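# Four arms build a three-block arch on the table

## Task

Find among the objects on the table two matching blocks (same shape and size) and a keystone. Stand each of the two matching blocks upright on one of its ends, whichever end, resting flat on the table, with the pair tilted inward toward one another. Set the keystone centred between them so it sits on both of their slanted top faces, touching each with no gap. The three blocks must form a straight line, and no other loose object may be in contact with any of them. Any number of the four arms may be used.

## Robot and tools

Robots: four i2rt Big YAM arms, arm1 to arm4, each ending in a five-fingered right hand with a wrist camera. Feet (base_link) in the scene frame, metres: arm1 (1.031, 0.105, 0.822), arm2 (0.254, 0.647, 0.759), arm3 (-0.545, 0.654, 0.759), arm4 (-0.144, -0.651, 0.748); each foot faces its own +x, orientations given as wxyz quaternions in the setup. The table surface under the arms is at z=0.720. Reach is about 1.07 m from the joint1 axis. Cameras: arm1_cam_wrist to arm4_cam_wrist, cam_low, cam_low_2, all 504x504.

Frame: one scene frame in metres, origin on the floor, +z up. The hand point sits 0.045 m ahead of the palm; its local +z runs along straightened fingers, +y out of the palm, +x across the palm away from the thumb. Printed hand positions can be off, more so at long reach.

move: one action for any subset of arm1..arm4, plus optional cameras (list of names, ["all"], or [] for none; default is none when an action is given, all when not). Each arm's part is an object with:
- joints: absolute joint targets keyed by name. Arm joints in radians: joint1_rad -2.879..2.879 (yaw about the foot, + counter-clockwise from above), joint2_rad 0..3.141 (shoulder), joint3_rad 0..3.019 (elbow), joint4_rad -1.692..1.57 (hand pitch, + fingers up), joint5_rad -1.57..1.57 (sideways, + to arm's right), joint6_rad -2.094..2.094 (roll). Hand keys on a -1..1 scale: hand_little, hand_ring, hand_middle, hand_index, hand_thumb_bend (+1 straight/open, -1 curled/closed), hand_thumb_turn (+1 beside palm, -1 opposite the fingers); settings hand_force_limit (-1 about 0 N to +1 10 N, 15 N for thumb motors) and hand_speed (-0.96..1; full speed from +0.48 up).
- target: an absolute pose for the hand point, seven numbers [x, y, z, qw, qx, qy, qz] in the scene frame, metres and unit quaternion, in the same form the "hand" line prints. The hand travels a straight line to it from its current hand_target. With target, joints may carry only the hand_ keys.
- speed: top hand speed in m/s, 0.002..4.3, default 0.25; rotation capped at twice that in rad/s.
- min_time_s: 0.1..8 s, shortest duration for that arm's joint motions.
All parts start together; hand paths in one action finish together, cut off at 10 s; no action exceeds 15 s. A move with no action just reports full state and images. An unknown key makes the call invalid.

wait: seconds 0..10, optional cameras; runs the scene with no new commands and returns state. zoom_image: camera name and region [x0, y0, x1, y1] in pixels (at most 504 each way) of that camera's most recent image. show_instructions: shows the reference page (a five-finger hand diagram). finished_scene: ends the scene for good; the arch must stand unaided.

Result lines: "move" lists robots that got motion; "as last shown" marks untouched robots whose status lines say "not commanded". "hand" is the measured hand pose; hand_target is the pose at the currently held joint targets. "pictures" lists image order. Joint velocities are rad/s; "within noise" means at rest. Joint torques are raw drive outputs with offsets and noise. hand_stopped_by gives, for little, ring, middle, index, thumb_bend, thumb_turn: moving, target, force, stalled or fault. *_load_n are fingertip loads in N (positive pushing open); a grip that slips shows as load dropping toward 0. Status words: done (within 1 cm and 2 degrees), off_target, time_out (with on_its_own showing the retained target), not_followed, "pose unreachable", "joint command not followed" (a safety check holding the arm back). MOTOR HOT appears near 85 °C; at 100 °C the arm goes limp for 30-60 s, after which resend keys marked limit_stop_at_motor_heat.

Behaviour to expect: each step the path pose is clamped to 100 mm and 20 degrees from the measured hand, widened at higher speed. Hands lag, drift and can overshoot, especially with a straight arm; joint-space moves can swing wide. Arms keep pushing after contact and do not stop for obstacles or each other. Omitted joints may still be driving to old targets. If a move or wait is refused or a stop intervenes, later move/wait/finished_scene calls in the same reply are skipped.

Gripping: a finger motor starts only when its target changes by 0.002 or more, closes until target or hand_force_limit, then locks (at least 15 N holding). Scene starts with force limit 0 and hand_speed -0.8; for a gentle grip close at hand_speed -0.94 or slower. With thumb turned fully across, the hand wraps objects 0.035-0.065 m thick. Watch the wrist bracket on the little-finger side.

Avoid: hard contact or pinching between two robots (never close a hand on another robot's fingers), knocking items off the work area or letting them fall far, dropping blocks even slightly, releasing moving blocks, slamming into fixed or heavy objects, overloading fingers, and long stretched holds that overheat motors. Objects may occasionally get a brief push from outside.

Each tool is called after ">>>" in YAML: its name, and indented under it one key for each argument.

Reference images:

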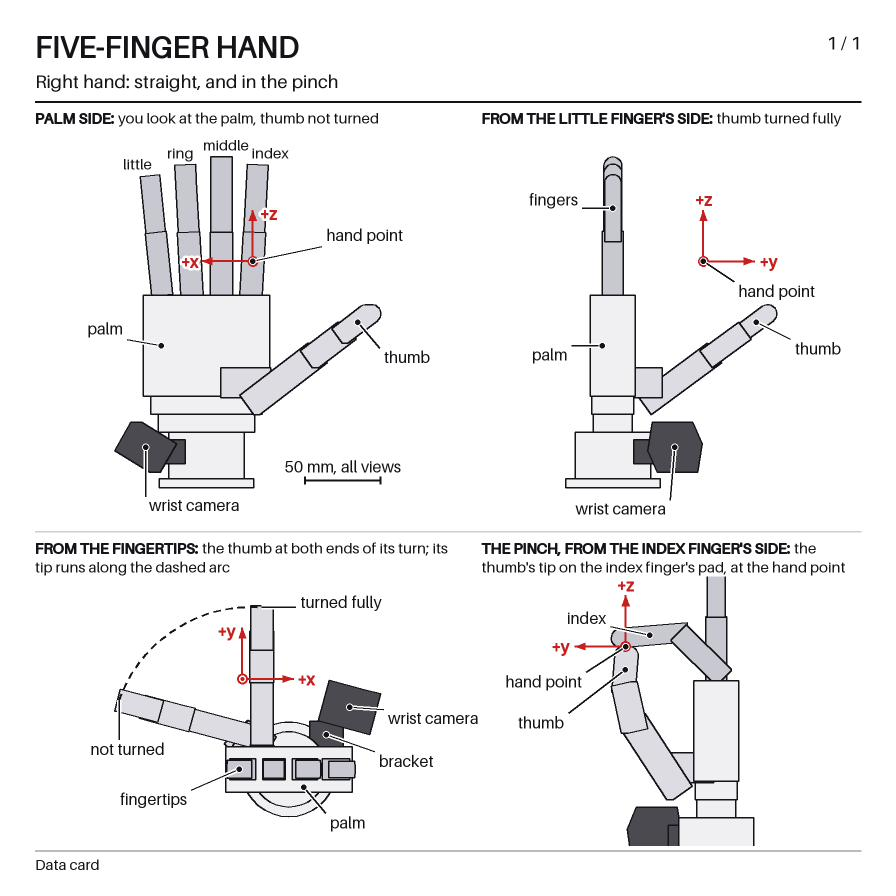

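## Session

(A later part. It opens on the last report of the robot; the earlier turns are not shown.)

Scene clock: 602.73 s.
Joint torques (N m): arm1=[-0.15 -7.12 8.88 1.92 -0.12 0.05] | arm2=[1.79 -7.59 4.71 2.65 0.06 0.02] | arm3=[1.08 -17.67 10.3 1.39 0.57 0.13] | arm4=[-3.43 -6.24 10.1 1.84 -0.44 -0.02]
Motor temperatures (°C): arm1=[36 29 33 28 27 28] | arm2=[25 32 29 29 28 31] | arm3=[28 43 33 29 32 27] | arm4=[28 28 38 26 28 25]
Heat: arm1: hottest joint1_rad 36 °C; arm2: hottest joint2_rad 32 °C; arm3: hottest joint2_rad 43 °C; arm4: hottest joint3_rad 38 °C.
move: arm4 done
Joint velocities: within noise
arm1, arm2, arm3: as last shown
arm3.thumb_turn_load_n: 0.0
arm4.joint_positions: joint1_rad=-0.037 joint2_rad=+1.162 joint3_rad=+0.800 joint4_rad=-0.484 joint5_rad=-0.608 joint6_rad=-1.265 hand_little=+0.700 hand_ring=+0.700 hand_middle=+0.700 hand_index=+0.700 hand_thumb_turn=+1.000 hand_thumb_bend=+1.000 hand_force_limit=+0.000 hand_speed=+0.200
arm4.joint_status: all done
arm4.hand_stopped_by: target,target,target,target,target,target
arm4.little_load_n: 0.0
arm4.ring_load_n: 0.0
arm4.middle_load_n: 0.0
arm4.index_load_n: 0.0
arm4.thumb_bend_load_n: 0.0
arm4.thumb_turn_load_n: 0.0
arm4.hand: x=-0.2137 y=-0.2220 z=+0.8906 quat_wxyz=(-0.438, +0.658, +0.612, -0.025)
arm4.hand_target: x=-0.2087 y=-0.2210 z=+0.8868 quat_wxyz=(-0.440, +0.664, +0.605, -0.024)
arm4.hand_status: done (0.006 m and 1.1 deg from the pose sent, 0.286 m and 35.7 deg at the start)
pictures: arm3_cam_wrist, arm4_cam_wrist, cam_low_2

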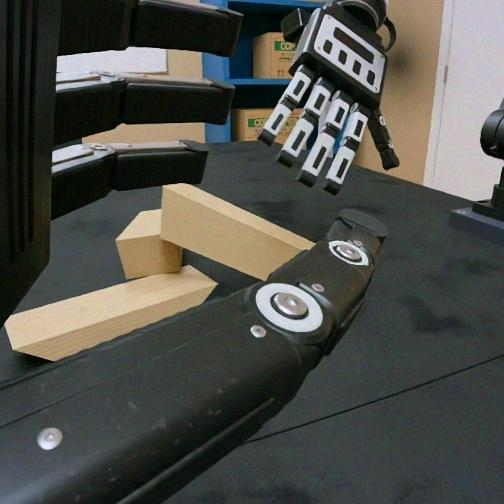

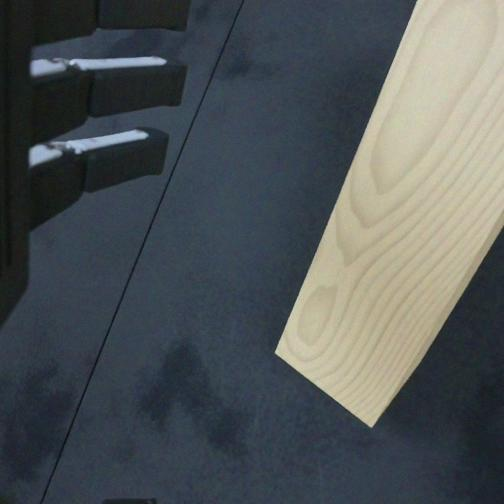

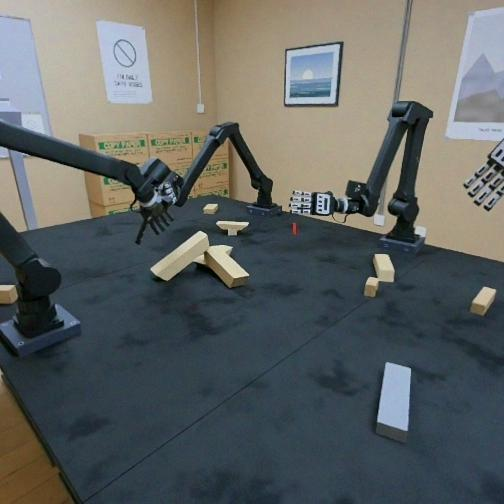

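>>> move:
  arm4: {"target": [-0.1857, -0.1902, 0.8292, 0.4129, -0.6603, -0.6219, 0.0809], "speed": 0.15}
  cameras: ["arm4_cam_wrist", "arm3_cam_wrist", "cam_low_2", "cam_low"]

Scene clock: 649.50 s.
Joint torques (N m): arm1=[-0.15 -7.12 8.88 1.92 -0.12 0.05] | arm2=[1.32 -8.18 4.56 2.73 0.03 0.01] | arm3=[1.14 -17.73 10.25 1.35 0.58 0.13] | arm4=[-3.14 -8.18 13.81 0.43 -0.57 -0.16]
Motor temperatures (°C): arm1=[35 29 33 28 27 28] | arm2=[25 32 29 29 28 31] | arm3=[28 43 34 29 32 27] | arm4=[28 28 37 27 28 25]
Heat: arm1: hottest joint1_rad 35 °C; arm2: hottest joint2_rad 32 °C; arm3: hottest joint2_rad 43 °C; arm4: hottest joint3_rad 37 °C.
move: arm4 off_target
Joint velocities: within noise
arm1, arm2, arm3: as last shown
arm2.index_load_n: -0.5
arm4.joint_positions: joint1_rad=-0.125 joint2_rad=+1.405 joint3_rad=+0.833 joint4_rad=-0.497 joint5_rad=-0.722 joint6_rad=-1.397 hand_little=+0.700 hand_ring=+0.700 hand_middle=+0.700 hand_index=+0.700 hand_thumb_turn=+1.000 hand_thumb_bend=+1.000 hand_force_limit=+0.000 hand_speed=+0.200
arm4.joint_status: not commanded
arm4.hand_stopped_by: target,target,target,target,target,target
arm4.little_load_n: 0.0
arm4.ring_load_n: 0.0
arm4.middle_load_n: 0.0
arm4.index_load_n: 0.0
arm4.thumb_bend_load_n: 0.5
arm4.thumb_turn_load_n: 0.0
arm4.hand: x=-0.1917 y=-0.2099 z=+0.8124 quat_wxyz=(-0.402, +0.667, +0.620, -0.094)
arm4.hand_target: x=-0.1855 y=-0.1910 z=+0.8296 quat_wxyz=(-0.413, +0.660, +0.622, -0.080)
arm4.hand_status: off_target (0.027 m and 2.2 deg from the pose sent, 0.075 m and 7.1 deg at the start)
pictures: arm3_cam_wrist, arm4_cam_wrist, cam_low, cam_low_2

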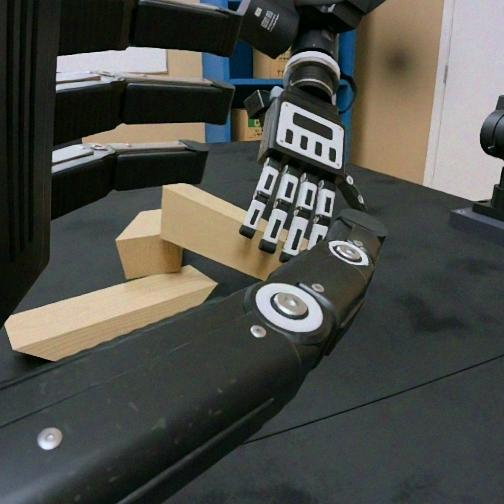

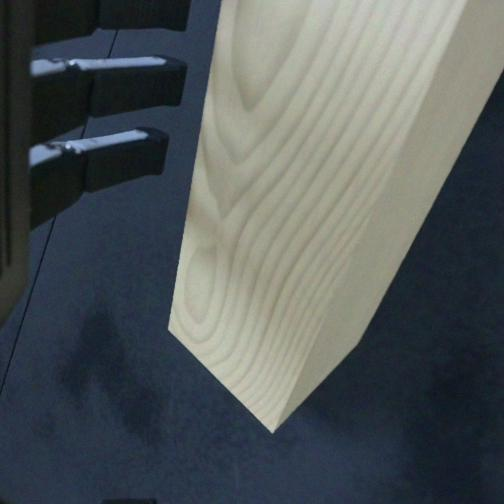

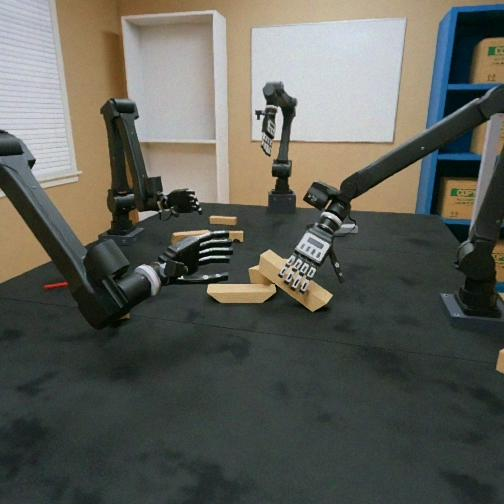

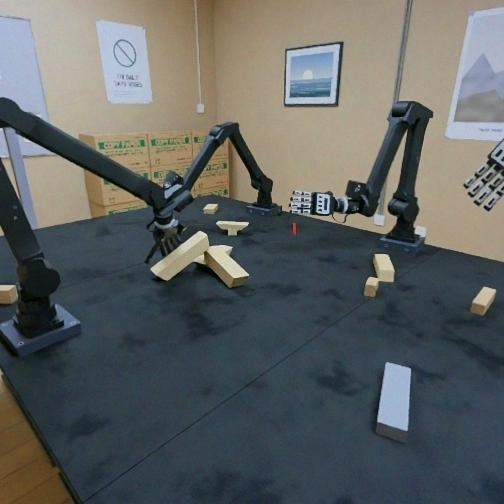

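>>> move:
  arm4: {"joints": {"hand_thumb_turn": -1}}

>>> move:
  arm4: {"target": [-0.1763, -0.1527, 0.8121, 0.4129, -0.6603, -0.6219, 0.0809], "speed": 0.06}
  cameras: ["arm4_cam_wrist", "arm3_cam_wrist", "cam_low_2", "cam_low"]

Scene clock: 679.77 s.
Joint torques (N m): arm1=[-0.15 -7.12 8.87 1.94 -0.12 0.05] | arm2=[1.61 -7.71 4.64 2.69 0.05 0.05] | arm3=[0.91 -17.79 10.29 1.36 0.58 0.14] | arm4=[-3.19 -8.23 13.82 0.44 -0.56 -0.19]
Motor temperatures (°C): arm1=[35 29 33 28 27 28] | arm2=[25 31 29 29 28 31] | arm3=[28 43 34 29 32 27] | arm4=[27 29 38 26 28 25]
Heat: arm1: hottest joint1_rad 35 °C; arm2: hottest joint2_rad 31 °C; arm3: hottest joint2_rad 43 °C; arm4: hottest joint3_rad 38 °C.
move: arm4 done
Joint velocities: within noise
arm1, arm2, arm3: as last shown
arm1.little_load_n: -0.5
arm2.index_load_n: 0.0
arm3.thumb_bend_load_n: -0.5
arm4.joint_positions: joint1_rad=-0.125 joint2_rad=+1.405 joint3_rad=+0.833 joint4_rad=-0.497 joint5_rad=-0.722 joint6_rad=-1.398 hand_little=+0.700 hand_ring=+0.700 hand_middle=+0.700 hand_index=+0.700 hand_thumb_turn=-1.000 hand_thumb_bend=+1.000 hand_force_limit=+0.000 hand_speed=+0.200
arm4.joint_status: all done
arm4.hand_stopped_by: target,target,target,target,target,target
arm4.little_load_n: 0.0
arm4.ring_load_n: 0.0
arm4.middle_load_n: 0.0
arm4.index_load_n: 0.0
arm4.thumb_bend_load_n: 0.0
arm4.thumb_turn_load_n: 0.0
arm4.hand: x=-0.1917 y=-0.2098 z=+0.8124 quat_wxyz=(-0.402, +0.667, +0.621, -0.094)
arm4.hand_target: x=-0.1856 y=-0.1910 z=+0.8296 quat_wxyz=(-0.413, +0.660, +0.622, -0.080)
arm4.hand_status: not commanded
pictures: none

Scene clock: 681.03 s.
Joint torques (N m): arm1=[-0.09 -7.12 8.9 1.92 -0.12 0.05] | arm2=[1.55 -8.29 4.77 2.66 0 0.04] | arm3=[0.97 -17.96 10.28 1.37 0.57 0.15] | arm4=[-3.49 -8.53 13.78 1.36 -0.58 -0.21]
Motor temperatures (°C): arm1=[35 29 33 28 27 28] | arm2=[25 31 29 29 28 31] | arm3=[28 43 34 29 32 27] | arm4=[27 29 38 26 28 25]
Heat: arm1: hottest joint1_rad 35 °C; arm2: hottest joint2_rad 31 °C; arm3: hottest joint2_rad 43 °C; arm4: hottest joint3_rad 38 °C.
move: arm4 off_target
Joint velocities: within noise
arm1.joint_positions: joint1_rad=-0.248 joint2_rad=+1.017 joint3_rad=+1.186 joint4_rad=-1.214 joint5_rad=+0.009 joint6_rad=-1.309 hand_little=+1.000 hand_ring=+1.000 hand_middle=+1.000 hand_index=+1.000 hand_thumb_turn=+1.000 hand_thumb_bend=+1.000 hand_force_limit=+0.000 hand_speed=-0.800
arm1.joint_status: not commanded
arm1.hand_stopped_by: target,target,target,target,target,target
arm1.little_load_n: 0.0
arm1.ring_load_n: 0.0
arm1.middle_load_n: 0.0
arm1.index_load_n: 0.0
arm1.thumb_bend_load_n: 0.0
arm1.thumb_turn_load_n: 0.0
arm1.hand: x=+0.6813 y=+0.1518 z=+1.1235 quat_wxyz=(+0.263, -0.120, -0.957, +0.032)
arm1.hand_target: x=+0.6800 y=+0.1499 z=+1.1200 quat_wxyz=(+0.264, -0.124, -0.956, +0.035)
arm1.hand_status: not commanded
arm2, arm3: as last shown
arm3.thumb_bend_load_n: 0.0
arm3.thumb_turn_load_n: 0.5
arm4.joint_positions: joint1_rad=-0.134 joint2_rad=+1.514 joint3_rad=+0.913 joint4_rad=-0.495 joint5_rad=-0.728 joint6_rad=-1.413 hand_little=+0.700 hand_ring=+0.700 hand_middle=+0.700 hand_index=+0.700 hand_thumb_turn=-1.000 hand_thumb_bend=+1.000 hand_force_limit=+0.000 hand_speed=+0.200
arm4.joint_status: not commanded
arm4.hand_stopped_by: target,target,target,target,target,target
arm4.little_load_n: 0.0
arm4.ring_load_n: 0.0
arm4.middle_load_n: 0.0
arm4.index_load_n: 0.0
arm4.thumb_bend_load_n: 0.0
arm4.thumb_turn_load_n: 0.0
arm4.hand: x=-0.1851 y=-0.1795 z=+0.7989 quat_wxyz=(-0.397, +0.669, +0.621, -0.101)
arm4.hand_target: x=-0.1761 y=-0.1541 z=+0.8130 quat_wxyz=(-0.413, +0.660, +0.622, -0.080)
arm4.hand_status: off_target (0.031 m and 3.1 deg from the pose sent, 0.059 m and 2.1 deg at the start)
pictures: arm3_cam_wrist, arm4_cam_wrist, cam_low, cam_low_2

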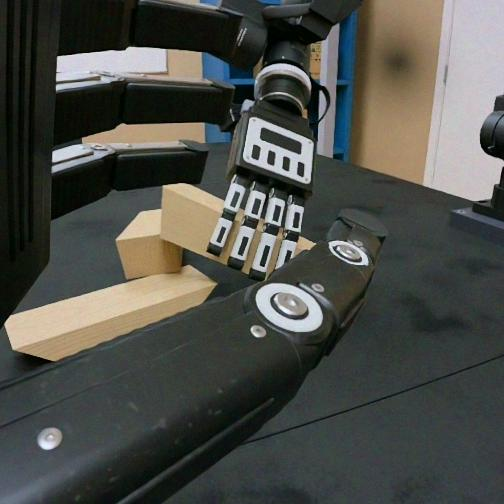

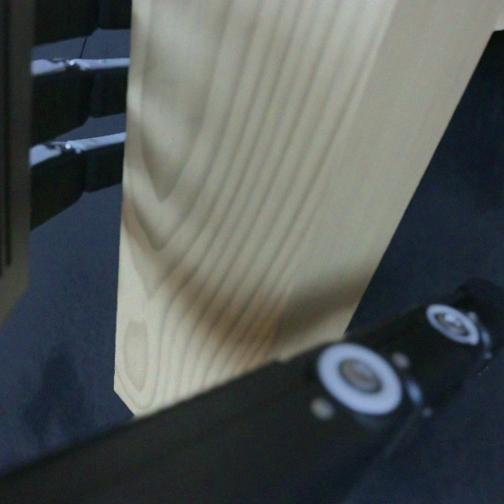

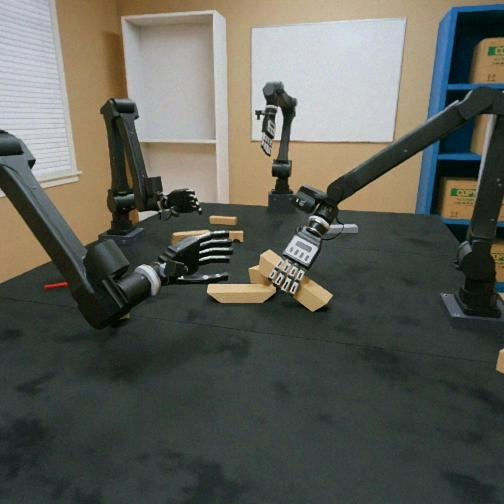

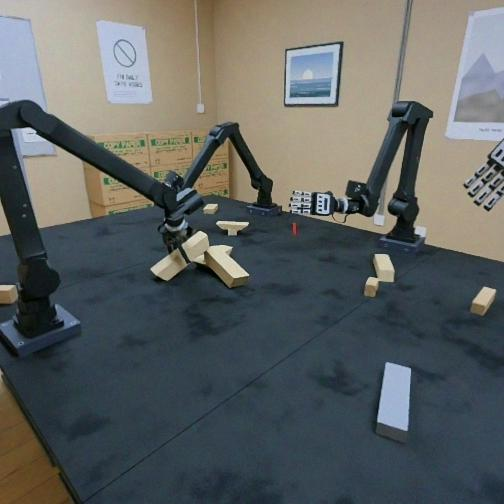

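>>> move:
  arm4: {"target": [-0.1755, -0.1521, 0.8070, 0.4129, -0.6603, -0.6219, 0.0809], "speed": 0.06}

>>> move:
  arm4: {"joints": {"hand_speed": -0.9, "hand_force_limit": -0.4, "hand_index": 0.4, "hand_middle": 0.4, "hand_ring": 0.4, "hand_little": 0.4, "hand_thumb_bend": 0.0}}
  cameras: ["arm4_cam_wrist", "arm3_cam_wrist", "cam_low_2"]

Scene clock: 697.27 s.
Joint torques (N m): arm1=[-0.09 -7.12 8.88 1.92 -0.12 0.05] | arm2=[1.61 -7.77 4.53 2.67 0.04 0.04] | arm3=[1.03 -17.73 10.29 1.37 0.57 0.13] | arm4=[-3.49 -8.64 13.37 1.42 -0.57 -0.2]
Motor temperatures (°C): arm1=[35 29 33 28 27 28] | arm2=[25 31 29 29 28 31] | arm3=[28 43 34 29 32 27] | arm4=[27 29 40 26 28 25]
Heat: arm1: hottest joint1_rad 35 °C; arm2: hottest joint2_rad 31 °C; arm3: hottest joint2_rad 43 °C; arm4: hottest joint3_rad 40 °C.
move: arm4 off_target
Joint velocities: within noise
arm1, arm2, arm3: as last shown
arm2.thumb_turn_load_n: 0.0
arm3.thumb_turn_load_n: 0.0
arm4.joint_positions: joint1_rad=-0.136 joint2_rad=+1.523 joint3_rad=+0.913 joint4_rad=-0.482 joint5_rad=-0.729 joint6_rad=-1.415 hand_little=+0.700 hand_ring=+0.700 hand_middle=+0.700 hand_index=+0.700 hand_thumb_turn=-1.000 hand_thumb_bend=+1.000 hand_force_limit=+0.000 hand_speed=+0.200
arm4.joint_status: not commanded
arm4.hand_stopped_by: target,target,target,target,target,target
arm4.little_load_n: 0.0
arm4.ring_load_n: 0.0
arm4.middle_load_n: 0.5
arm4.index_load_n: 0.0
arm4.thumb_bend_load_n: 0.0
arm4.thumb_turn_load_n: 0.0
arm4.hand: x=-0.1845 y=-0.1770 z=+0.7958 quat_wxyz=(-0.398, +0.668, +0.621, -0.099)
arm4.hand_target: x=-0.1752 y=-0.1533 z=+0.8078 quat_wxyz=(-0.413, +0.660, +0.622, -0.081)
arm4.hand_status: off_target (0.029 m and 2.8 deg from the pose sent, 0.030 m and 3.1 deg at the start)
pictures: none

Scene clock: 701.50 s.
Joint torques (N m): arm1=[-0.15 -7.12 8.88 1.92 -0.12 0.05] | arm2=[1.61 -8.47 4.6 2.69 0.02 0.05] | arm3=[1.08 -17.67 10.3 1.37 0.58 0.16] | arm4=[-3.43 -8.64 13.38 1.39 -0.55 -0.2]
Motor temperatures (°C): arm1=[35 29 33 28 27 28] | arm2=[25 31 29 29 28 31] | arm3=[28 43 34 29 32 27] | arm4=[27 29 41 26 28 25]
Heat: arm1: hottest joint1_rad 35 °C; arm2: hottest joint2_rad 31 °C; arm3: hottest joint2_rad 43 °C; arm4: hottest joint3_rad 41 °C.
move: arm4 off_target
Joint velocities: within noise
arm1, arm2, arm3: as last shown
arm3.index_load_n: 0.5
arm3.thumb_turn_load_n: 0.5
arm4.joint_positions: joint1_rad=-0.136 joint2_rad=+1.524 joint3_rad=+0.913 joint4_rad=-0.482 joint5_rad=-0.730 joint6_rad=-1.415 hand_little=+0.400 hand_ring=+0.400 hand_middle=+0.400 hand_index=+0.400 hand_thumb_turn=-1.000 hand_thumb_bend=+0.461 hand_force_limit=-0.400 hand_speed=-0.900
arm4.joint_status: hand_thumb_bend off_target (ended at +0.461, target +0.000); the others done
arm4.hand_stopped_by: target,target,target,target,force,target
arm4.little_load_n: 0.5
arm4.ring_load_n: 0.0
arm4.middle_load_n: 1.0
arm4.index_load_n: 2.5
arm4.thumb_bend_load_n: 4.5
arm4.thumb_turn_load_n: 0.0
arm4.hand: x=-0.1844 y=-0.1770 z=+0.7956 quat_wxyz=(-0.399, +0.668, +0.621, -0.099)
arm4.hand_target: x=-0.1752 y=-0.1533 z=+0.8076 quat_wxyz=(-0.413, +0.660, +0.622, -0.080)
arm4.hand_status: not commanded
pictures: arm3_cam_wrist, arm4_cam_wrist, cam_low_2

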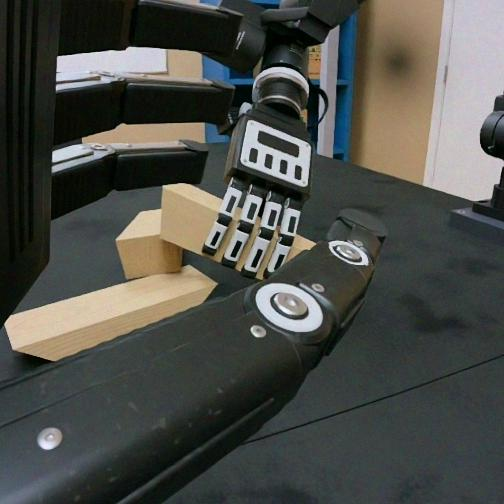

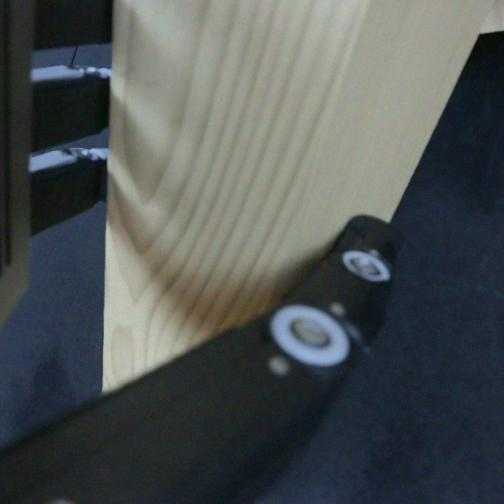

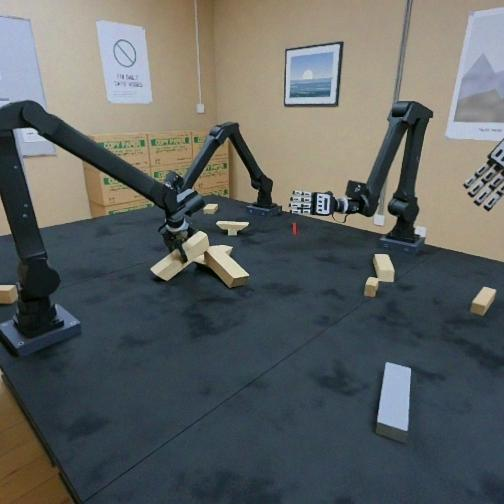

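>>> move:
  arm4: {"joints": {"hand_speed": -0.9, "hand_force_limit": 0.3, "hand_index": 0.1, "hand_middle": 0.1}}

>>> move:
  arm4: {"joints": {"hand_speed": -0.9, "hand_force_limit": -0.6, "hand_ring": 0.1, "hand_little": 0.1}}
  cameras: ["arm4_cam_wrist"]

Scene clock: 719.00 s.
Joint torques (N m): arm1=[-0.15 -7.06 8.88 1.92 -0.12 0.05] | arm2=[1.26 -7.77 4.67 2.5 0.03 0.03] | arm3=[0.91 -17.73 10.39 1.37 0.58 0.14] | arm4=[-3.49 -8.7 13.35 1.39 -0.48 -0.2]
Motor temperatures (°C): arm1=[35 29 33 28 27 28] | arm2=[25 31 29 29 28 30] | arm3=[28 43 34 29 32 27] | arm4=[27 29 42 26 28 25]
Heat: arm1: hottest joint1_rad 35 °C; arm2: hottest joint2_rad 31 °C; arm3: hottest joint2_rad 43 °C; arm4: hottest joint3_rad 42 °C.
move: arm4 off_target
Joint velocities: within noise
arm1, arm2, arm3: as last shown
arm3.index_load_n: 0.0
arm4.joint_positions: joint1_rad=-0.136 joint2_rad=+1.524 joint3_rad=+0.913 joint4_rad=-0.481 joint5_rad=-0.732 joint6_rad=-1.415 hand_little=+0.400 hand_ring=+0.400 hand_middle=+0.347 hand_index=+0.338 hand_thumb_turn=-1.000 hand_thumb_bend=+0.463 hand_force_limit=+0.300 hand_speed=-0.900
arm4.joint_status: hand_middle off_target (ended at +0.347, target +0.100); hand_index off_target (ended at +0.338, target +0.100); the others done
arm4.hand_stopped_by: target,target,force,force,force,target
arm4.little_load_n: 0.0
arm4.ring_load_n: 0.0
arm4.middle_load_n: 6.0
arm4.index_load_n: 7.0
arm4.thumb_bend_load_n: 10.0
arm4.thumb_turn_load_n: 0.0
arm4.hand: x=-0.1848 y=-0.1770 z=+0.7957 quat_wxyz=(-0.399, +0.667, +0.621, -0.100)
arm4.hand_target: x=-0.1752 y=-0.1533 z=+0.8077 quat_wxyz=(-0.413, +0.660, +0.622, -0.081)
arm4.hand_status: not commanded
pictures: none

Scene clock: 720.27 s.
Joint torques (N m): arm1=[-0.15 -7.12 8.88 1.94 -0.12 0.05] | arm2=[1.38 -7.77 4.57 2.44 0.01 0.05] | arm3=[0.79 -17.49 10.33 1.37 0.57 0.14] | arm4=[-3.49 -8.64 13.37 1.39 -0.45 -0.19]
Motor temperatures (°C): arm1=[35 29 33 28 27 28] | arm2=[25 31 29 29 28 30] | arm3=[28 43 34 29 32 27] | arm4=[27 29 42 26 28 25]
Heat: arm1: hottest joint1_rad 35 °C; arm2: hottest joint2_rad 31 °C; arm3: hottest joint2_rad 43 °C; arm4: hottest joint3_rad 42 °C.
move: arm4 off_target
Joint velocities: within noise
arm1: as last shown
arm2.joint_positions: joint1_rad=-0.597 joint2_rad=+1.545 joint3_rad=+0.318 joint4_rad=+1.421 joint5_rad=-0.121 joint6_rad=-1.289 hand_little=+0.500 hand_ring=+0.500 hand_middle=+0.500 hand_index=+0.500 hand_thumb_turn=-1.000 hand_thumb_bend=+0.500 hand_force_limit=+0.000 hand_speed=+0.200
arm2.joint_status: not commanded
arm2.hand_stopped_by: target,target,target,target,target,target
arm2.little_load_n: 0.0
arm2.ring_load_n: 0.0
arm2.middle_load_n: 0.0
arm2.index_load_n: 0.0
arm2.thumb_bend_load_n: 0.0
arm2.thumb_turn_load_n: 0.5
arm2.hand: x=+0.0084 y=+0.2264 z=+0.9131 quat_wxyz=(+0.571, +0.297, -0.566, +0.515)
arm2.hand_target: x=+0.0099 y=+0.2261 z=+0.9099 quat_wxyz=(+0.568, +0.296, -0.567, +0.518)
arm2.hand_status: not commanded
arm3.joint_positions: joint1_rad=-0.313 joint2_rad=+2.178 joint3_rad=+1.310 joint4_rad=+1.564 joint5_rad=-1.301 joint6_rad=-0.607 hand_little=+0.500 hand_ring=+0.500 hand_middle=+0.500 hand_index=+0.500 hand_thumb_turn=-1.000 hand_thumb_bend=+0.500 hand_force_limit=+0.000 hand_speed=+0.200
arm3.joint_status: not commanded
arm3.hand_stopped_by: target,target,target,target,target,target
arm3.little_load_n: 0.0
arm3.ring_load_n: 0.0
arm3.middle_load_n: 0.0
arm3.index_load_n: 0.0
arm3.thumb_bend_load_n: 0.0
arm3.thumb_turn_load_n: 0.0
arm3.hand: x=-0.4684 y=-0.0532 z=+0.9041 quat_wxyz=(+0.033, +0.615, -0.206, +0.760)
arm3.hand_target: x=-0.4698 y=-0.0616 z=+0.9100 quat_wxyz=(+0.039, +0.615, -0.198, +0.762)
arm3.hand_status: not commanded
arm4.joint_positions: joint1_rad=-0.136 joint2_rad=+1.524 joint3_rad=+0.913 joint4_rad=-0.481 joint5_rad=-0.733 joint6_rad=-1.415 hand_little=+0.309 hand_ring=+0.337 hand_middle=+0.347 hand_index=+0.338 hand_thumb_turn=-1.000 hand_thumb_bend=+0.463 hand_force_limit=-0.600 hand_speed=-0.900
arm4.joint_status: hand_little off_target (ended at +0.309, target +0.100); hand_ring off_target (ended at +0.337, target +0.100); the others done
arm4.hand_stopped_by: force,force,force,force,force,target
arm4.little_load_n: 2.5
arm4.ring_load_n: 2.0
arm4.middle_load_n: 4.5
arm4.index_load_n: 5.5
arm4.thumb_bend_load_n: 11.5
arm4.thumb_turn_load_n: 0.0
arm4.hand: x=-0.1849 y=-0.1770 z=+0.7957 quat_wxyz=(-0.399, +0.667, +0.621, -0.100)
arm4.hand_target: x=-0.1752 y=-0.1533 z=+0.8077 quat_wxyz=(-0.413, +0.660, +0.622, -0.081)
arm4.hand_status: not commanded

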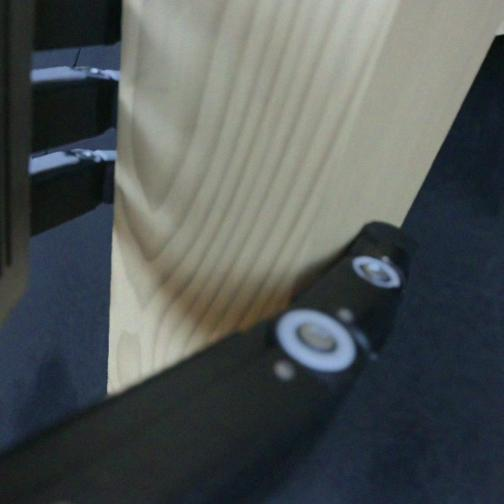

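>>> move:
  arm4: {"target": [-0.18, -0.19, 0.96, 0.413, -0.660, -0.622, 0.081], "speed": 0.12}
  cameras: ["arm4_cam_wrist", "arm3_cam_wrist", "cam_low_2", "cam_low"]

Scene clock: 730.33 s.
Joint torques (N m): arm1=[-0.15 -7.12 8.88 1.92 -0.12 0.05] | arm2=[1.55 -8.12 4.63 2.7 0.07 0.03] | arm3=[1.14 -17.85 10.29 1.36 0.58 0.14] | arm4=[-3.43 -9.76 17.81 0.57 -0.76 -0.19]
Motor temperatures (°C): arm1=[35 29 33 28 27 28] | arm2=[25 31 29 29 28 30] | arm3=[28 43 34 29 32 27] | arm4=[27 29 42 26 28 25]
Heat: arm1: hottest joint1_rad 35 °C; arm2: hottest joint2_rad 31 °C; arm3: hottest joint2_rad 43 °C; arm4: hottest joint3_rad 42 °C.
move: arm4 off_target
Joint velocities: within noise
arm1, arm2, arm3: as last shown
arm3.thumb_turn_load_n: 0.5
arm4.joint_positions: joint1_rad=-0.136 joint2_rad=+1.306 joint3_rad=+1.049 joint4_rad=-0.888 joint5_rad=-0.724 joint6_rad=-1.416 hand_little=+0.309 hand_ring=+0.337 hand_middle=+0.347 hand_index=+0.338 hand_thumb_turn=-1.000 hand_thumb_bend=+0.463 hand_force_limit=-0.600 hand_speed=-0.900
arm4.joint_status: not commanded
arm4.hand_stopped_by: force,force,force,force,force,target
arm4.little_load_n: 1.5
arm4.ring_load_n: 1.5
arm4.middle_load_n: 4.5
arm4.index_load_n: 6.0
arm4.thumb_bend_load_n: 12.0
arm4.thumb_turn_load_n: 1.0
arm4.hand: x=-0.1875 y=-0.2169 z=+0.9147 quat_wxyz=(-0.381, +0.679, +0.617, -0.116)
arm4.hand_target: x=-0.1802 y=-0.1932 z=+0.9601 quat_wxyz=(-0.413, +0.660, +0.622, -0.080)
arm4.hand_status: off_target (0.053 m and 5.9 deg from the pose sent, 0.165 m and 2.8 deg at the start)
pictures: arm3_cam_wrist, arm4_cam_wrist, cam_low, cam_low_2

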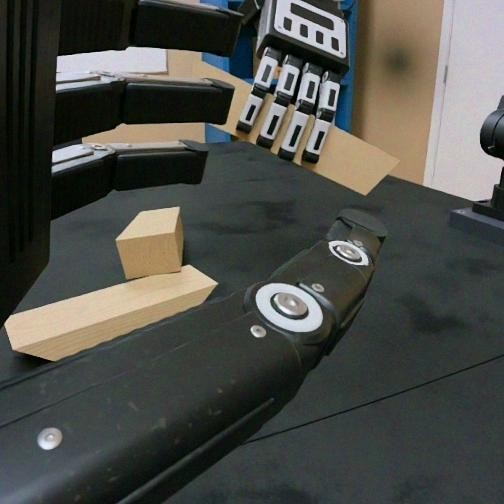

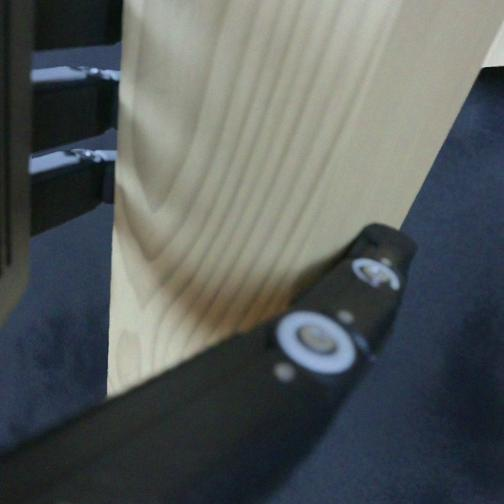

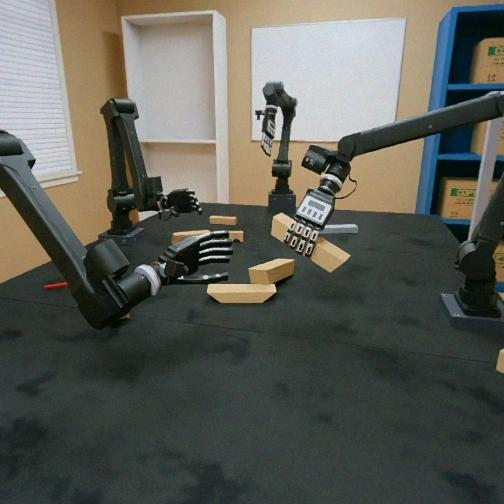

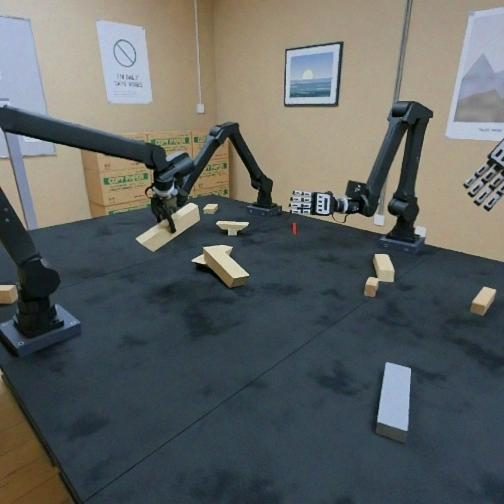

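>>> zoom_image:
  camera: "cam_low"
  region: [190, 190, 370, 320]

>>> zoom_image:
  camera: "cam_low_2"
  region: [120, 190, 270, 300]

Scaled by 2.800 from the camera's image (finer frame: 720x720).

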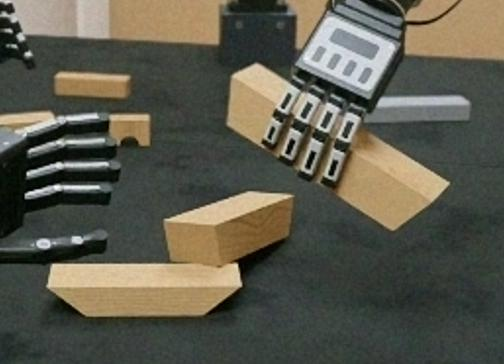

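Scaled by 3.360 from the camera's image (finer frame: 720x720).

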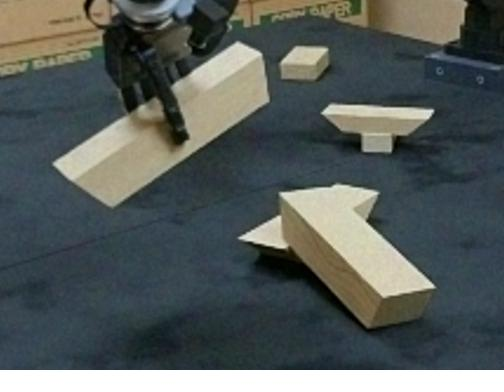

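>>> move:
  arm4: {"target": [-0.13, -0.27, 1.02, 0.4924, -0.6152, -0.4924, -0.3697], "speed": 0.2}
  arm2: {"target": [-0.0157, -0.0805, 0.87, -0.1487, 0.077, 0.9161, -0.3643], "speed": 0.2, "joints": {"hand_thumb_turn": 1, "hand_thumb_bend": 1, "hand_index": 0.7, "hand_middle": 0.7, "hand_ring": 0.7, "hand_little": 0.7}}
  cameras: ["all"]

Scene clock: 791.43 s.
Joint torques (N m): arm1=[-0.15 -7.12 8.88 1.92 -0.12 0.05] | arm2=[0.67 -22.59 15.58 1.16 0.04 0.06] | arm3=[1.14 -17.67 10.39 1.44 0.58 0.13] | arm4=[-1.38 -3.31 12.93 3.43 0.22 -0.41]
Motor temperatures (°C): arm1=[35 29 33 28 27 28] | arm2=[25 31 30 29 27 30] | arm3=[28 42 34 28 32 27] | arm4=[27 29 49 26 29 25]
Heat: arm1: hottest joint1_rad 35 °C; arm2: hottest joint2_rad 31 °C; arm3: hottest joint2_rad 42 °C; arm4: hottest joint3_rad 49 °C.
move: arm2 off_target; arm4 off_target
Joint velocities: within noise
arm1, arm3: as last shown
arm1.thumb_bend_load_n: -0.5
arm2.joint_positions: joint1_rad=-0.471 joint2_rad=+2.012 joint3_rad=+1.750 joint4_rad=-0.514 joint5_rad=+0.079 joint6_rad=-0.230 hand_little=+0.700 hand_ring=+0.700 hand_middle=+0.700 hand_index=+0.700 hand_thumb_turn=+1.000 hand_thumb_bend=+1.000 hand_force_limit=+0.000 hand_speed=+0.200
arm2.joint_status: all done
arm2.hand_stopped_by: target,target,target,target,target,target
arm2.little_load_n: 0.0
arm2.ring_load_n: 0.0
arm2.middle_load_n: 0.0
arm2.index_load_n: 0.0
arm2.thumb_bend_load_n: 0.0
arm2.thumb_turn_load_n: 0.0
arm2.hand: x=-0.0072 y=-0.0670 z=+0.8609 quat_wxyz=(+0.148, -0.070, -0.921, +0.354)
arm2.hand_target: x=-0.0155 y=-0.0796 z=+0.8702 quat_wxyz=(+0.149, -0.077, -0.916, +0.365)
arm2.hand_status: off_target (0.018 m and 1.5 deg from the pose sent, 0.311 m and 79.6 deg at the start)
arm3.thumb_turn_load_n: 0.0
arm4.joint_positions: joint1_rad=+0.106 joint2_rad=+0.630 joint3_rad=+0.542 joint4_rad=-0.235 joint5_rad=+0.114 joint6_rad=-1.260 hand_little=+0.309 hand_ring=+0.337 hand_middle=+0.347 hand_index=+0.338 hand_thumb_turn=-1.000 hand_thumb_bend=+0.463 hand_force_limit=-0.600 hand_speed=-0.900
arm4.joint_status: not commanded
arm4.hand_stopped_by: force,force,force,force,force,target
arm4.little_load_n: 0.5
arm4.ring_load_n: 1.5
arm4.middle_load_n: 4.5
arm4.index_load_n: 6.5
arm4.thumb_bend_load_n: 11.0
arm4.thumb_turn_load_n: 2.0
arm4.hand: x=-0.1265 y=-0.2749 z=+0.9943 quat_wxyz=(-0.469, +0.641, +0.497, +0.349)
arm4.hand_target: x=-0.1298 y=-0.2710 z=+1.0199 quat_wxyz=(-0.492, +0.616, +0.492, +0.369)
arm4.hand_status: off_target (0.026 m and 4.7 deg from the pose sent, 0.131 m and 60.0 deg at the start)
pictures: arm1_cam_wrist, arm2_cam_wrist, arm3_cam_wrist, arm4_cam_wrist, cam_low, cam_low_2

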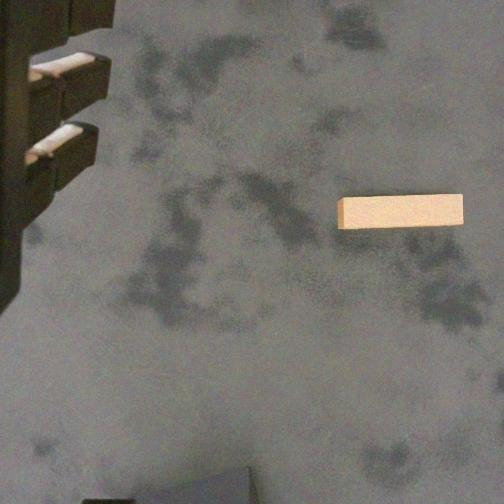

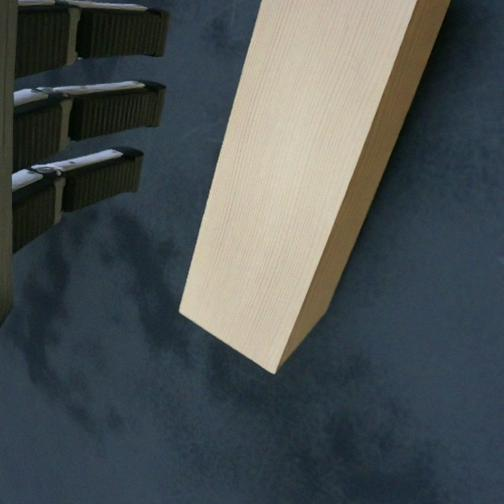

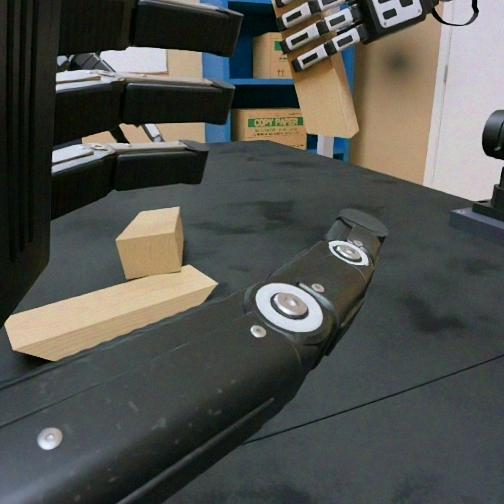

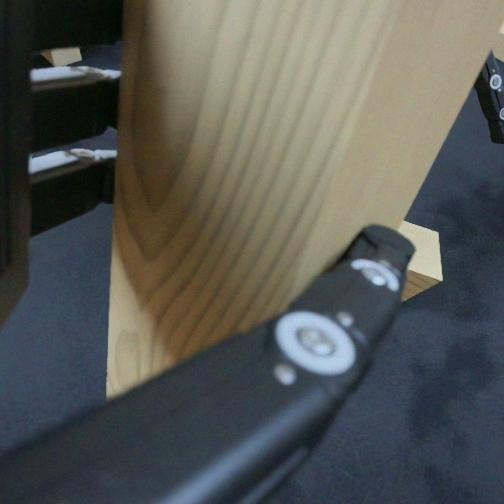

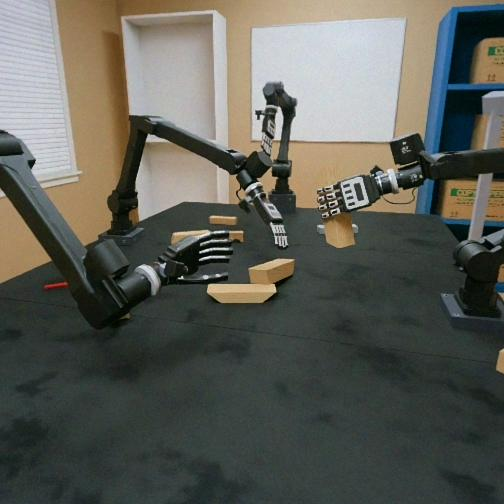

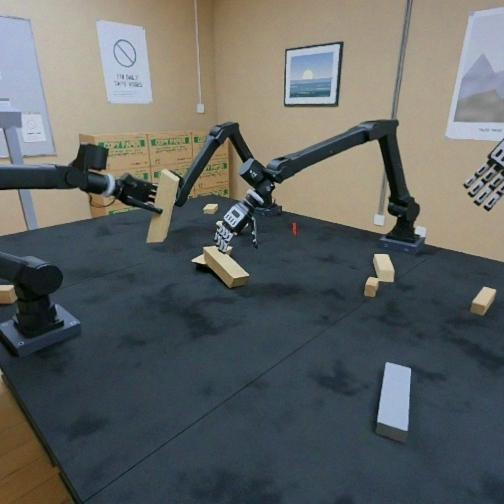

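>>> move:
  arm2: {"target": [-0.0328, -0.1012, 0.8412, -0.1487, 0.077, 0.9161, -0.3643], "speed": 0.15}
  cameras: ["arm2_cam_wrist", "arm3_cam_wrist", "cam_low", "cam_low_2"]

>>> zoom_image:
  camera: "cam_low"
  region: [190, 210, 330, 320]

>>> zoom_image:
  camera: "cam_low_2"
  region: [170, 200, 270, 300]

Scene clock: 845.80 s.
Joint torques (N m): arm1=[-0.15 -7.12 8.88 1.92 -0.12 0.05] | arm2=[0.62 -24 15.36 1.87 0.03 -0.02] | arm3=[0.91 -17.73 10.3 1.39 0.59 0.16] | arm4=[-1.38 -3.31 12.93 3.43 0.22 -0.44]
Motor temperatures (°C): arm1=[35 29 33 28 26 28] | arm2=[25 34 39 28 27 30] | arm3=[27 42 34 28 32 27] | arm4=[27 29 44 27 28 25]
Heat: arm1: hottest joint1_rad 35 °C; arm2: hottest joint3_rad 39 °C; arm3: hottest joint2_rad 42 °C; arm4: hottest joint3_rad 44 °C.
move: arm2 off_target
Joint velocities: within noise
arm1, arm3, arm4: as last shown
arm1.thumb_bend_load_n: 0.0
arm2.joint_positions: joint1_rad=-0.484 joint2_rad=+2.111 joint3_rad=+1.824 joint4_rad=-0.514 joint5_rad=+0.070 joint6_rad=-0.230 hand_little=+0.700 hand_ring=+0.700 hand_middle=+0.700 hand_index=+0.700 hand_thumb_turn=+1.000 hand_thumb_bend=+1.000 hand_force_limit=+0.000 hand_speed=+0.200
arm2.joint_status: not commanded
arm2.hand_stopped_by: target,target,target,target,target,target
arm2.little_load_n: 0.0
arm2.ring_load_n: 0.0
arm2.middle_load_n: 0.0
arm2.index_load_n: 0.0
arm2.thumb_bend_load_n: 0.0
arm2.thumb_turn_load_n: 0.0
arm2.hand: x=-0.0228 y=-0.0836 z=+0.8243 quat_wxyz=(+0.143, -0.075, -0.925, +0.344)
arm2.hand_target: x=-0.0325 y=-0.0998 z=+0.8416 quat_wxyz=(+0.149, -0.077, -0.916, +0.364)
arm2.hand_status: off_target (0.026 m and 2.7 deg from the pose sent, 0.047 m and 1.5 deg at the start)
arm3.little_load_n: 0.5
arm3.thumb_turn_load_n: 0.5
arm4.joint_positions: joint1_rad=+0.106 joint2_rad=+0.630 joint3_rad=+0.542 joint4_rad=-0.235 joint5_rad=+0.114 joint6_rad=-1.261 hand_little=+0.309 hand_ring=+0.337 hand_middle=+0.347 hand_index=+0.338 hand_thumb_turn=-1.000 hand_thumb_bend=+0.463 hand_force_limit=-0.600 hand_speed=-0.900
arm4.little_load_n: 1.0
arm4.thumb_bend_load_n: 11.5

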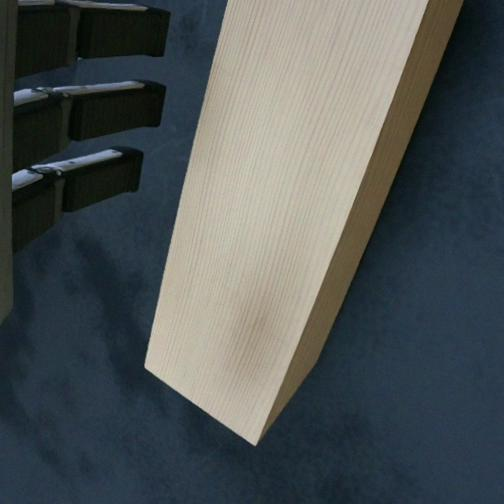

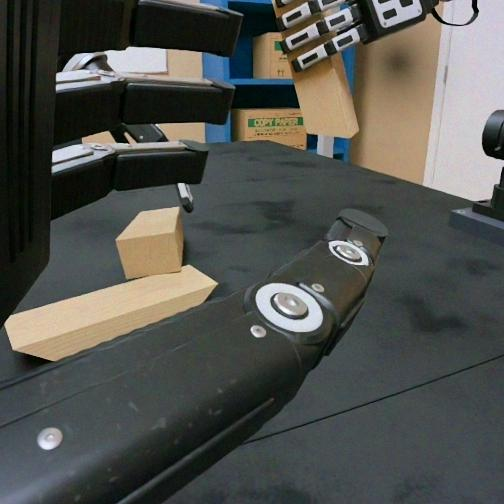

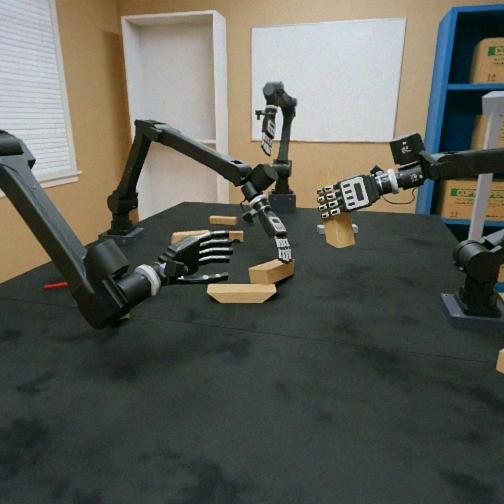

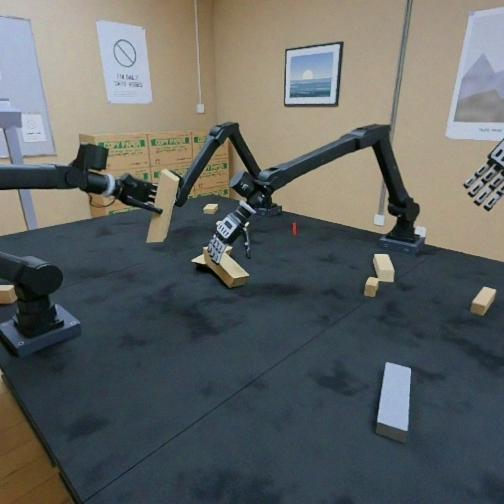

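Scaled by 3.600 from the camera's image (finer frame: 720x720).

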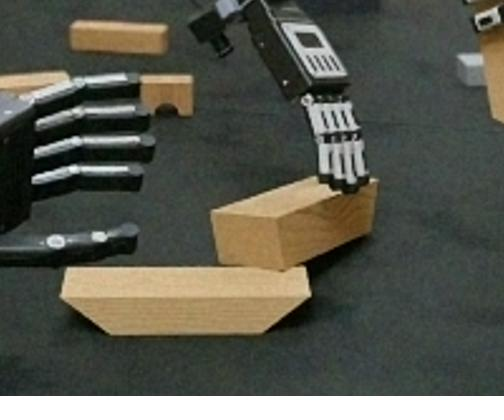

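Scaled by 5.040 from the camera's image (finer frame: 720x720).

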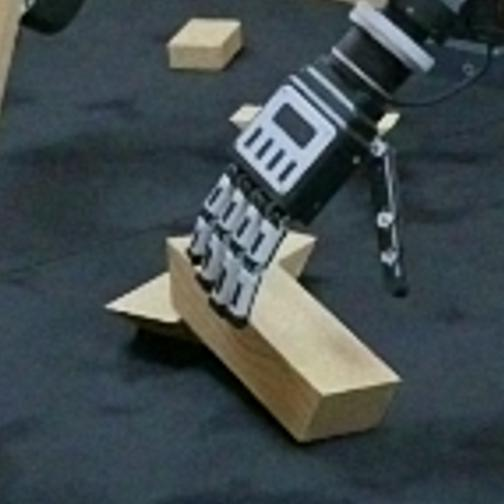

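>>> move:
  arm2: {"joints": {"hand_thumb_turn": -1}}

>>> move:
  arm2: {"target": [-0.0421, -0.1046, 0.8126, -0.1519, 0.0704, 0.8993, -0.4039], "speed": 0.1}
  cameras: ["arm2_cam_wrist", "arm3_cam_wrist", "cam_low", "cam_low_2"]

Scene clock: 897.40 s.
Joint torques (N m): arm1=[-0.15 -7.12 8.88 1.92 -0.12 0.05] | arm2=[1.03 -24.29 15.34 1.99 0.04 0] | arm3=[0.97 -17.9 10.25 1.43 0.58 0.15] | arm4=[-1.38 -3.25 12.92 3.43 0.21 -0.44]
Motor temperatures (°C): arm1=[34 29 33 28 26 28] | arm2=[25 38 40 28 27 30] | arm3=[27 42 34 28 32 27] | arm4=[27 28 43 28 27 25]
Heat: arm1: hottest joint1_rad 34 °C; arm2: hottest joint3_rad 40 °C; arm3: hottest joint2_rad 42 °C; arm4: hottest joint3_rad 43 °C.
move: arm2 done
Joint velocities: within noise
arm1.joint_positions: joint1_rad=-0.248 joint2_rad=+1.017 joint3_rad=+1.186 joint4_rad=-1.214 joint5_rad=+0.009 joint6_rad=-1.309 hand_little=+1.000 hand_ring=+1.000 hand_middle=+1.000 hand_index=+1.000 hand_thumb_turn=+1.000 hand_thumb_bend=+1.000 hand_force_limit=+0.000 hand_speed=-0.800
arm1.joint_status: not commanded
arm1.hand_stopped_by: target,target,target,target,target,target
arm1.little_load_n: 0.0
arm1.ring_load_n: 0.0
arm1.middle_load_n: 0.0
arm1.index_load_n: 0.0
arm1.thumb_bend_load_n: 0.0
arm1.thumb_turn_load_n: 0.0
arm1.hand: x=+0.6813 y=+0.1518 z=+1.1235 quat_wxyz=(+0.263, -0.120, -0.957, +0.032)
arm1.hand_target: x=+0.6800 y=+0.1499 z=+1.1200 quat_wxyz=(+0.264, -0.124, -0.956, +0.035)
arm1.hand_status: not commanded
arm2.joint_positions: joint1_rad=-0.484 joint2_rad=+2.111 joint3_rad=+1.824 joint4_rad=-0.514 joint5_rad=+0.070 joint6_rad=-0.230 hand_little=+0.700 hand_ring=+0.700 hand_middle=+0.700 hand_index=+0.700 hand_thumb_turn=-1.000 hand_thumb_bend=+1.000 hand_force_limit=+0.000 hand_speed=+0.200
arm2.joint_status: all done
arm2.hand_stopped_by: target,target,target,target,target,target
arm2.little_load_n: 0.0
arm2.ring_load_n: 0.0
arm2.middle_load_n: 0.0
arm2.index_load_n: 0.0
arm2.thumb_bend_load_n: 0.0
arm2.thumb_turn_load_n: 0.0
arm2.hand: x=-0.0228 y=-0.0836 z=+0.8243 quat_wxyz=(+0.143, -0.075, -0.925, +0.344)
arm2.hand_target: x=-0.0325 y=-0.0998 z=+0.8416 quat_wxyz=(+0.149, -0.077, -0.916, +0.364)
arm2.hand_status: not commanded
arm3, arm4: as last shown
arm3.little_load_n: 0.0
arm3.thumb_turn_load_n: 0.0
pictures: none

Scene clock: 898.53 s.
Joint torques (N m): arm1=[-0.09 -7.12 8.88 1.94 -0.12 0.04] | arm2=[0.56 -23.82 10.52 2.43 0.03 -0.1] | arm3=[1.14 -17.67 10.3 1.37 0.56 0.13] | arm4=[-1.32 -3.31 12.9 3.4 0.22 -0.44]
Motor temperatures (°C): arm1=[34 29 33 28 26 28] | arm2=[25 38 40 28 27 30] | arm3=[27 42 34 28 32 27] | arm4=[27 28 43 28 27 25]
Heat: arm1: hottest joint1_rad 34 °C; arm2: hottest joint3_rad 40 °C; arm3: hottest joint2_rad 42 °C; arm4: hottest joint3_rad 43 °C.
move: arm2 off_target
Joint velocities: within noise
arm1, arm3, arm4: as last shown
arm2.joint_positions: joint1_rad=-0.500 joint2_rad=+2.112 joint3_rad=+1.770 joint4_rad=-0.324 joint5_rad=+0.038 joint6_rad=-0.233 hand_little=+0.700 hand_ring=+0.700 hand_middle=+0.700 hand_index=+0.700 hand_thumb_turn=-1.000 hand_thumb_bend=+1.000 hand_force_limit=+0.000 hand_speed=+0.200
arm2.joint_status: not commanded
arm2.hand_stopped_by: target,target,target,target,target,target
arm2.little_load_n: 0.0
arm2.ring_load_n: 0.0
arm2.middle_load_n: 0.0
arm2.index_load_n: 0.0
arm2.thumb_bend_load_n: 0.0
arm2.thumb_turn_load_n: 0.0
arm2.hand: x=-0.0374 y=-0.1044 z=+0.8251 quat_wxyz=(+0.150, -0.073, -0.898, +0.406)
arm2.hand_target: x=-0.0419 y=-0.1043 z=+0.8125 quat_wxyz=(+0.152, -0.070, -0.899, +0.404)
arm2.hand_status: off_target (0.013 m and 0.4 deg from the pose sent, 0.031 m and 7.6 deg at the start)

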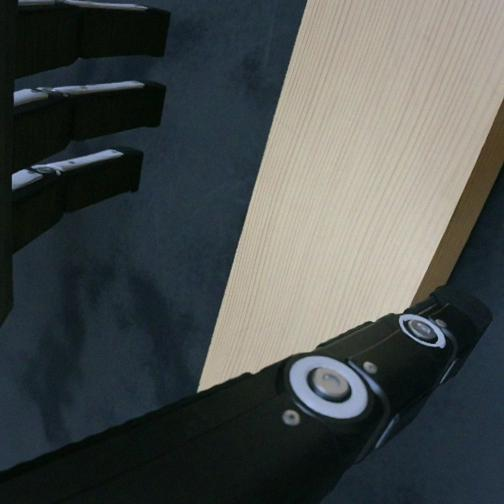

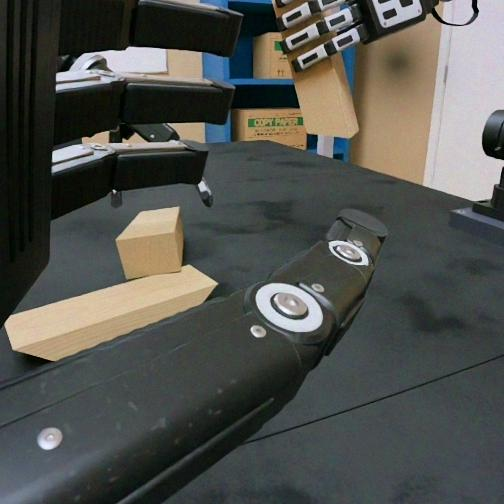

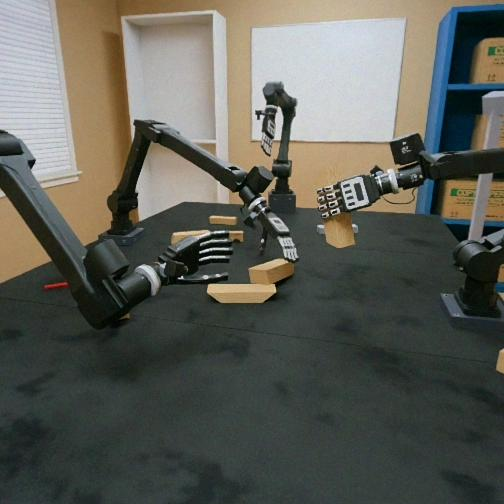

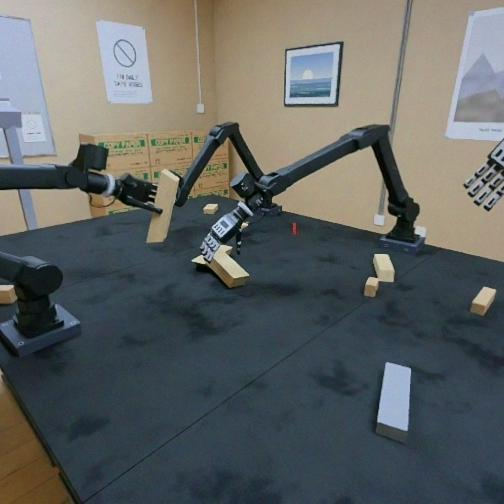

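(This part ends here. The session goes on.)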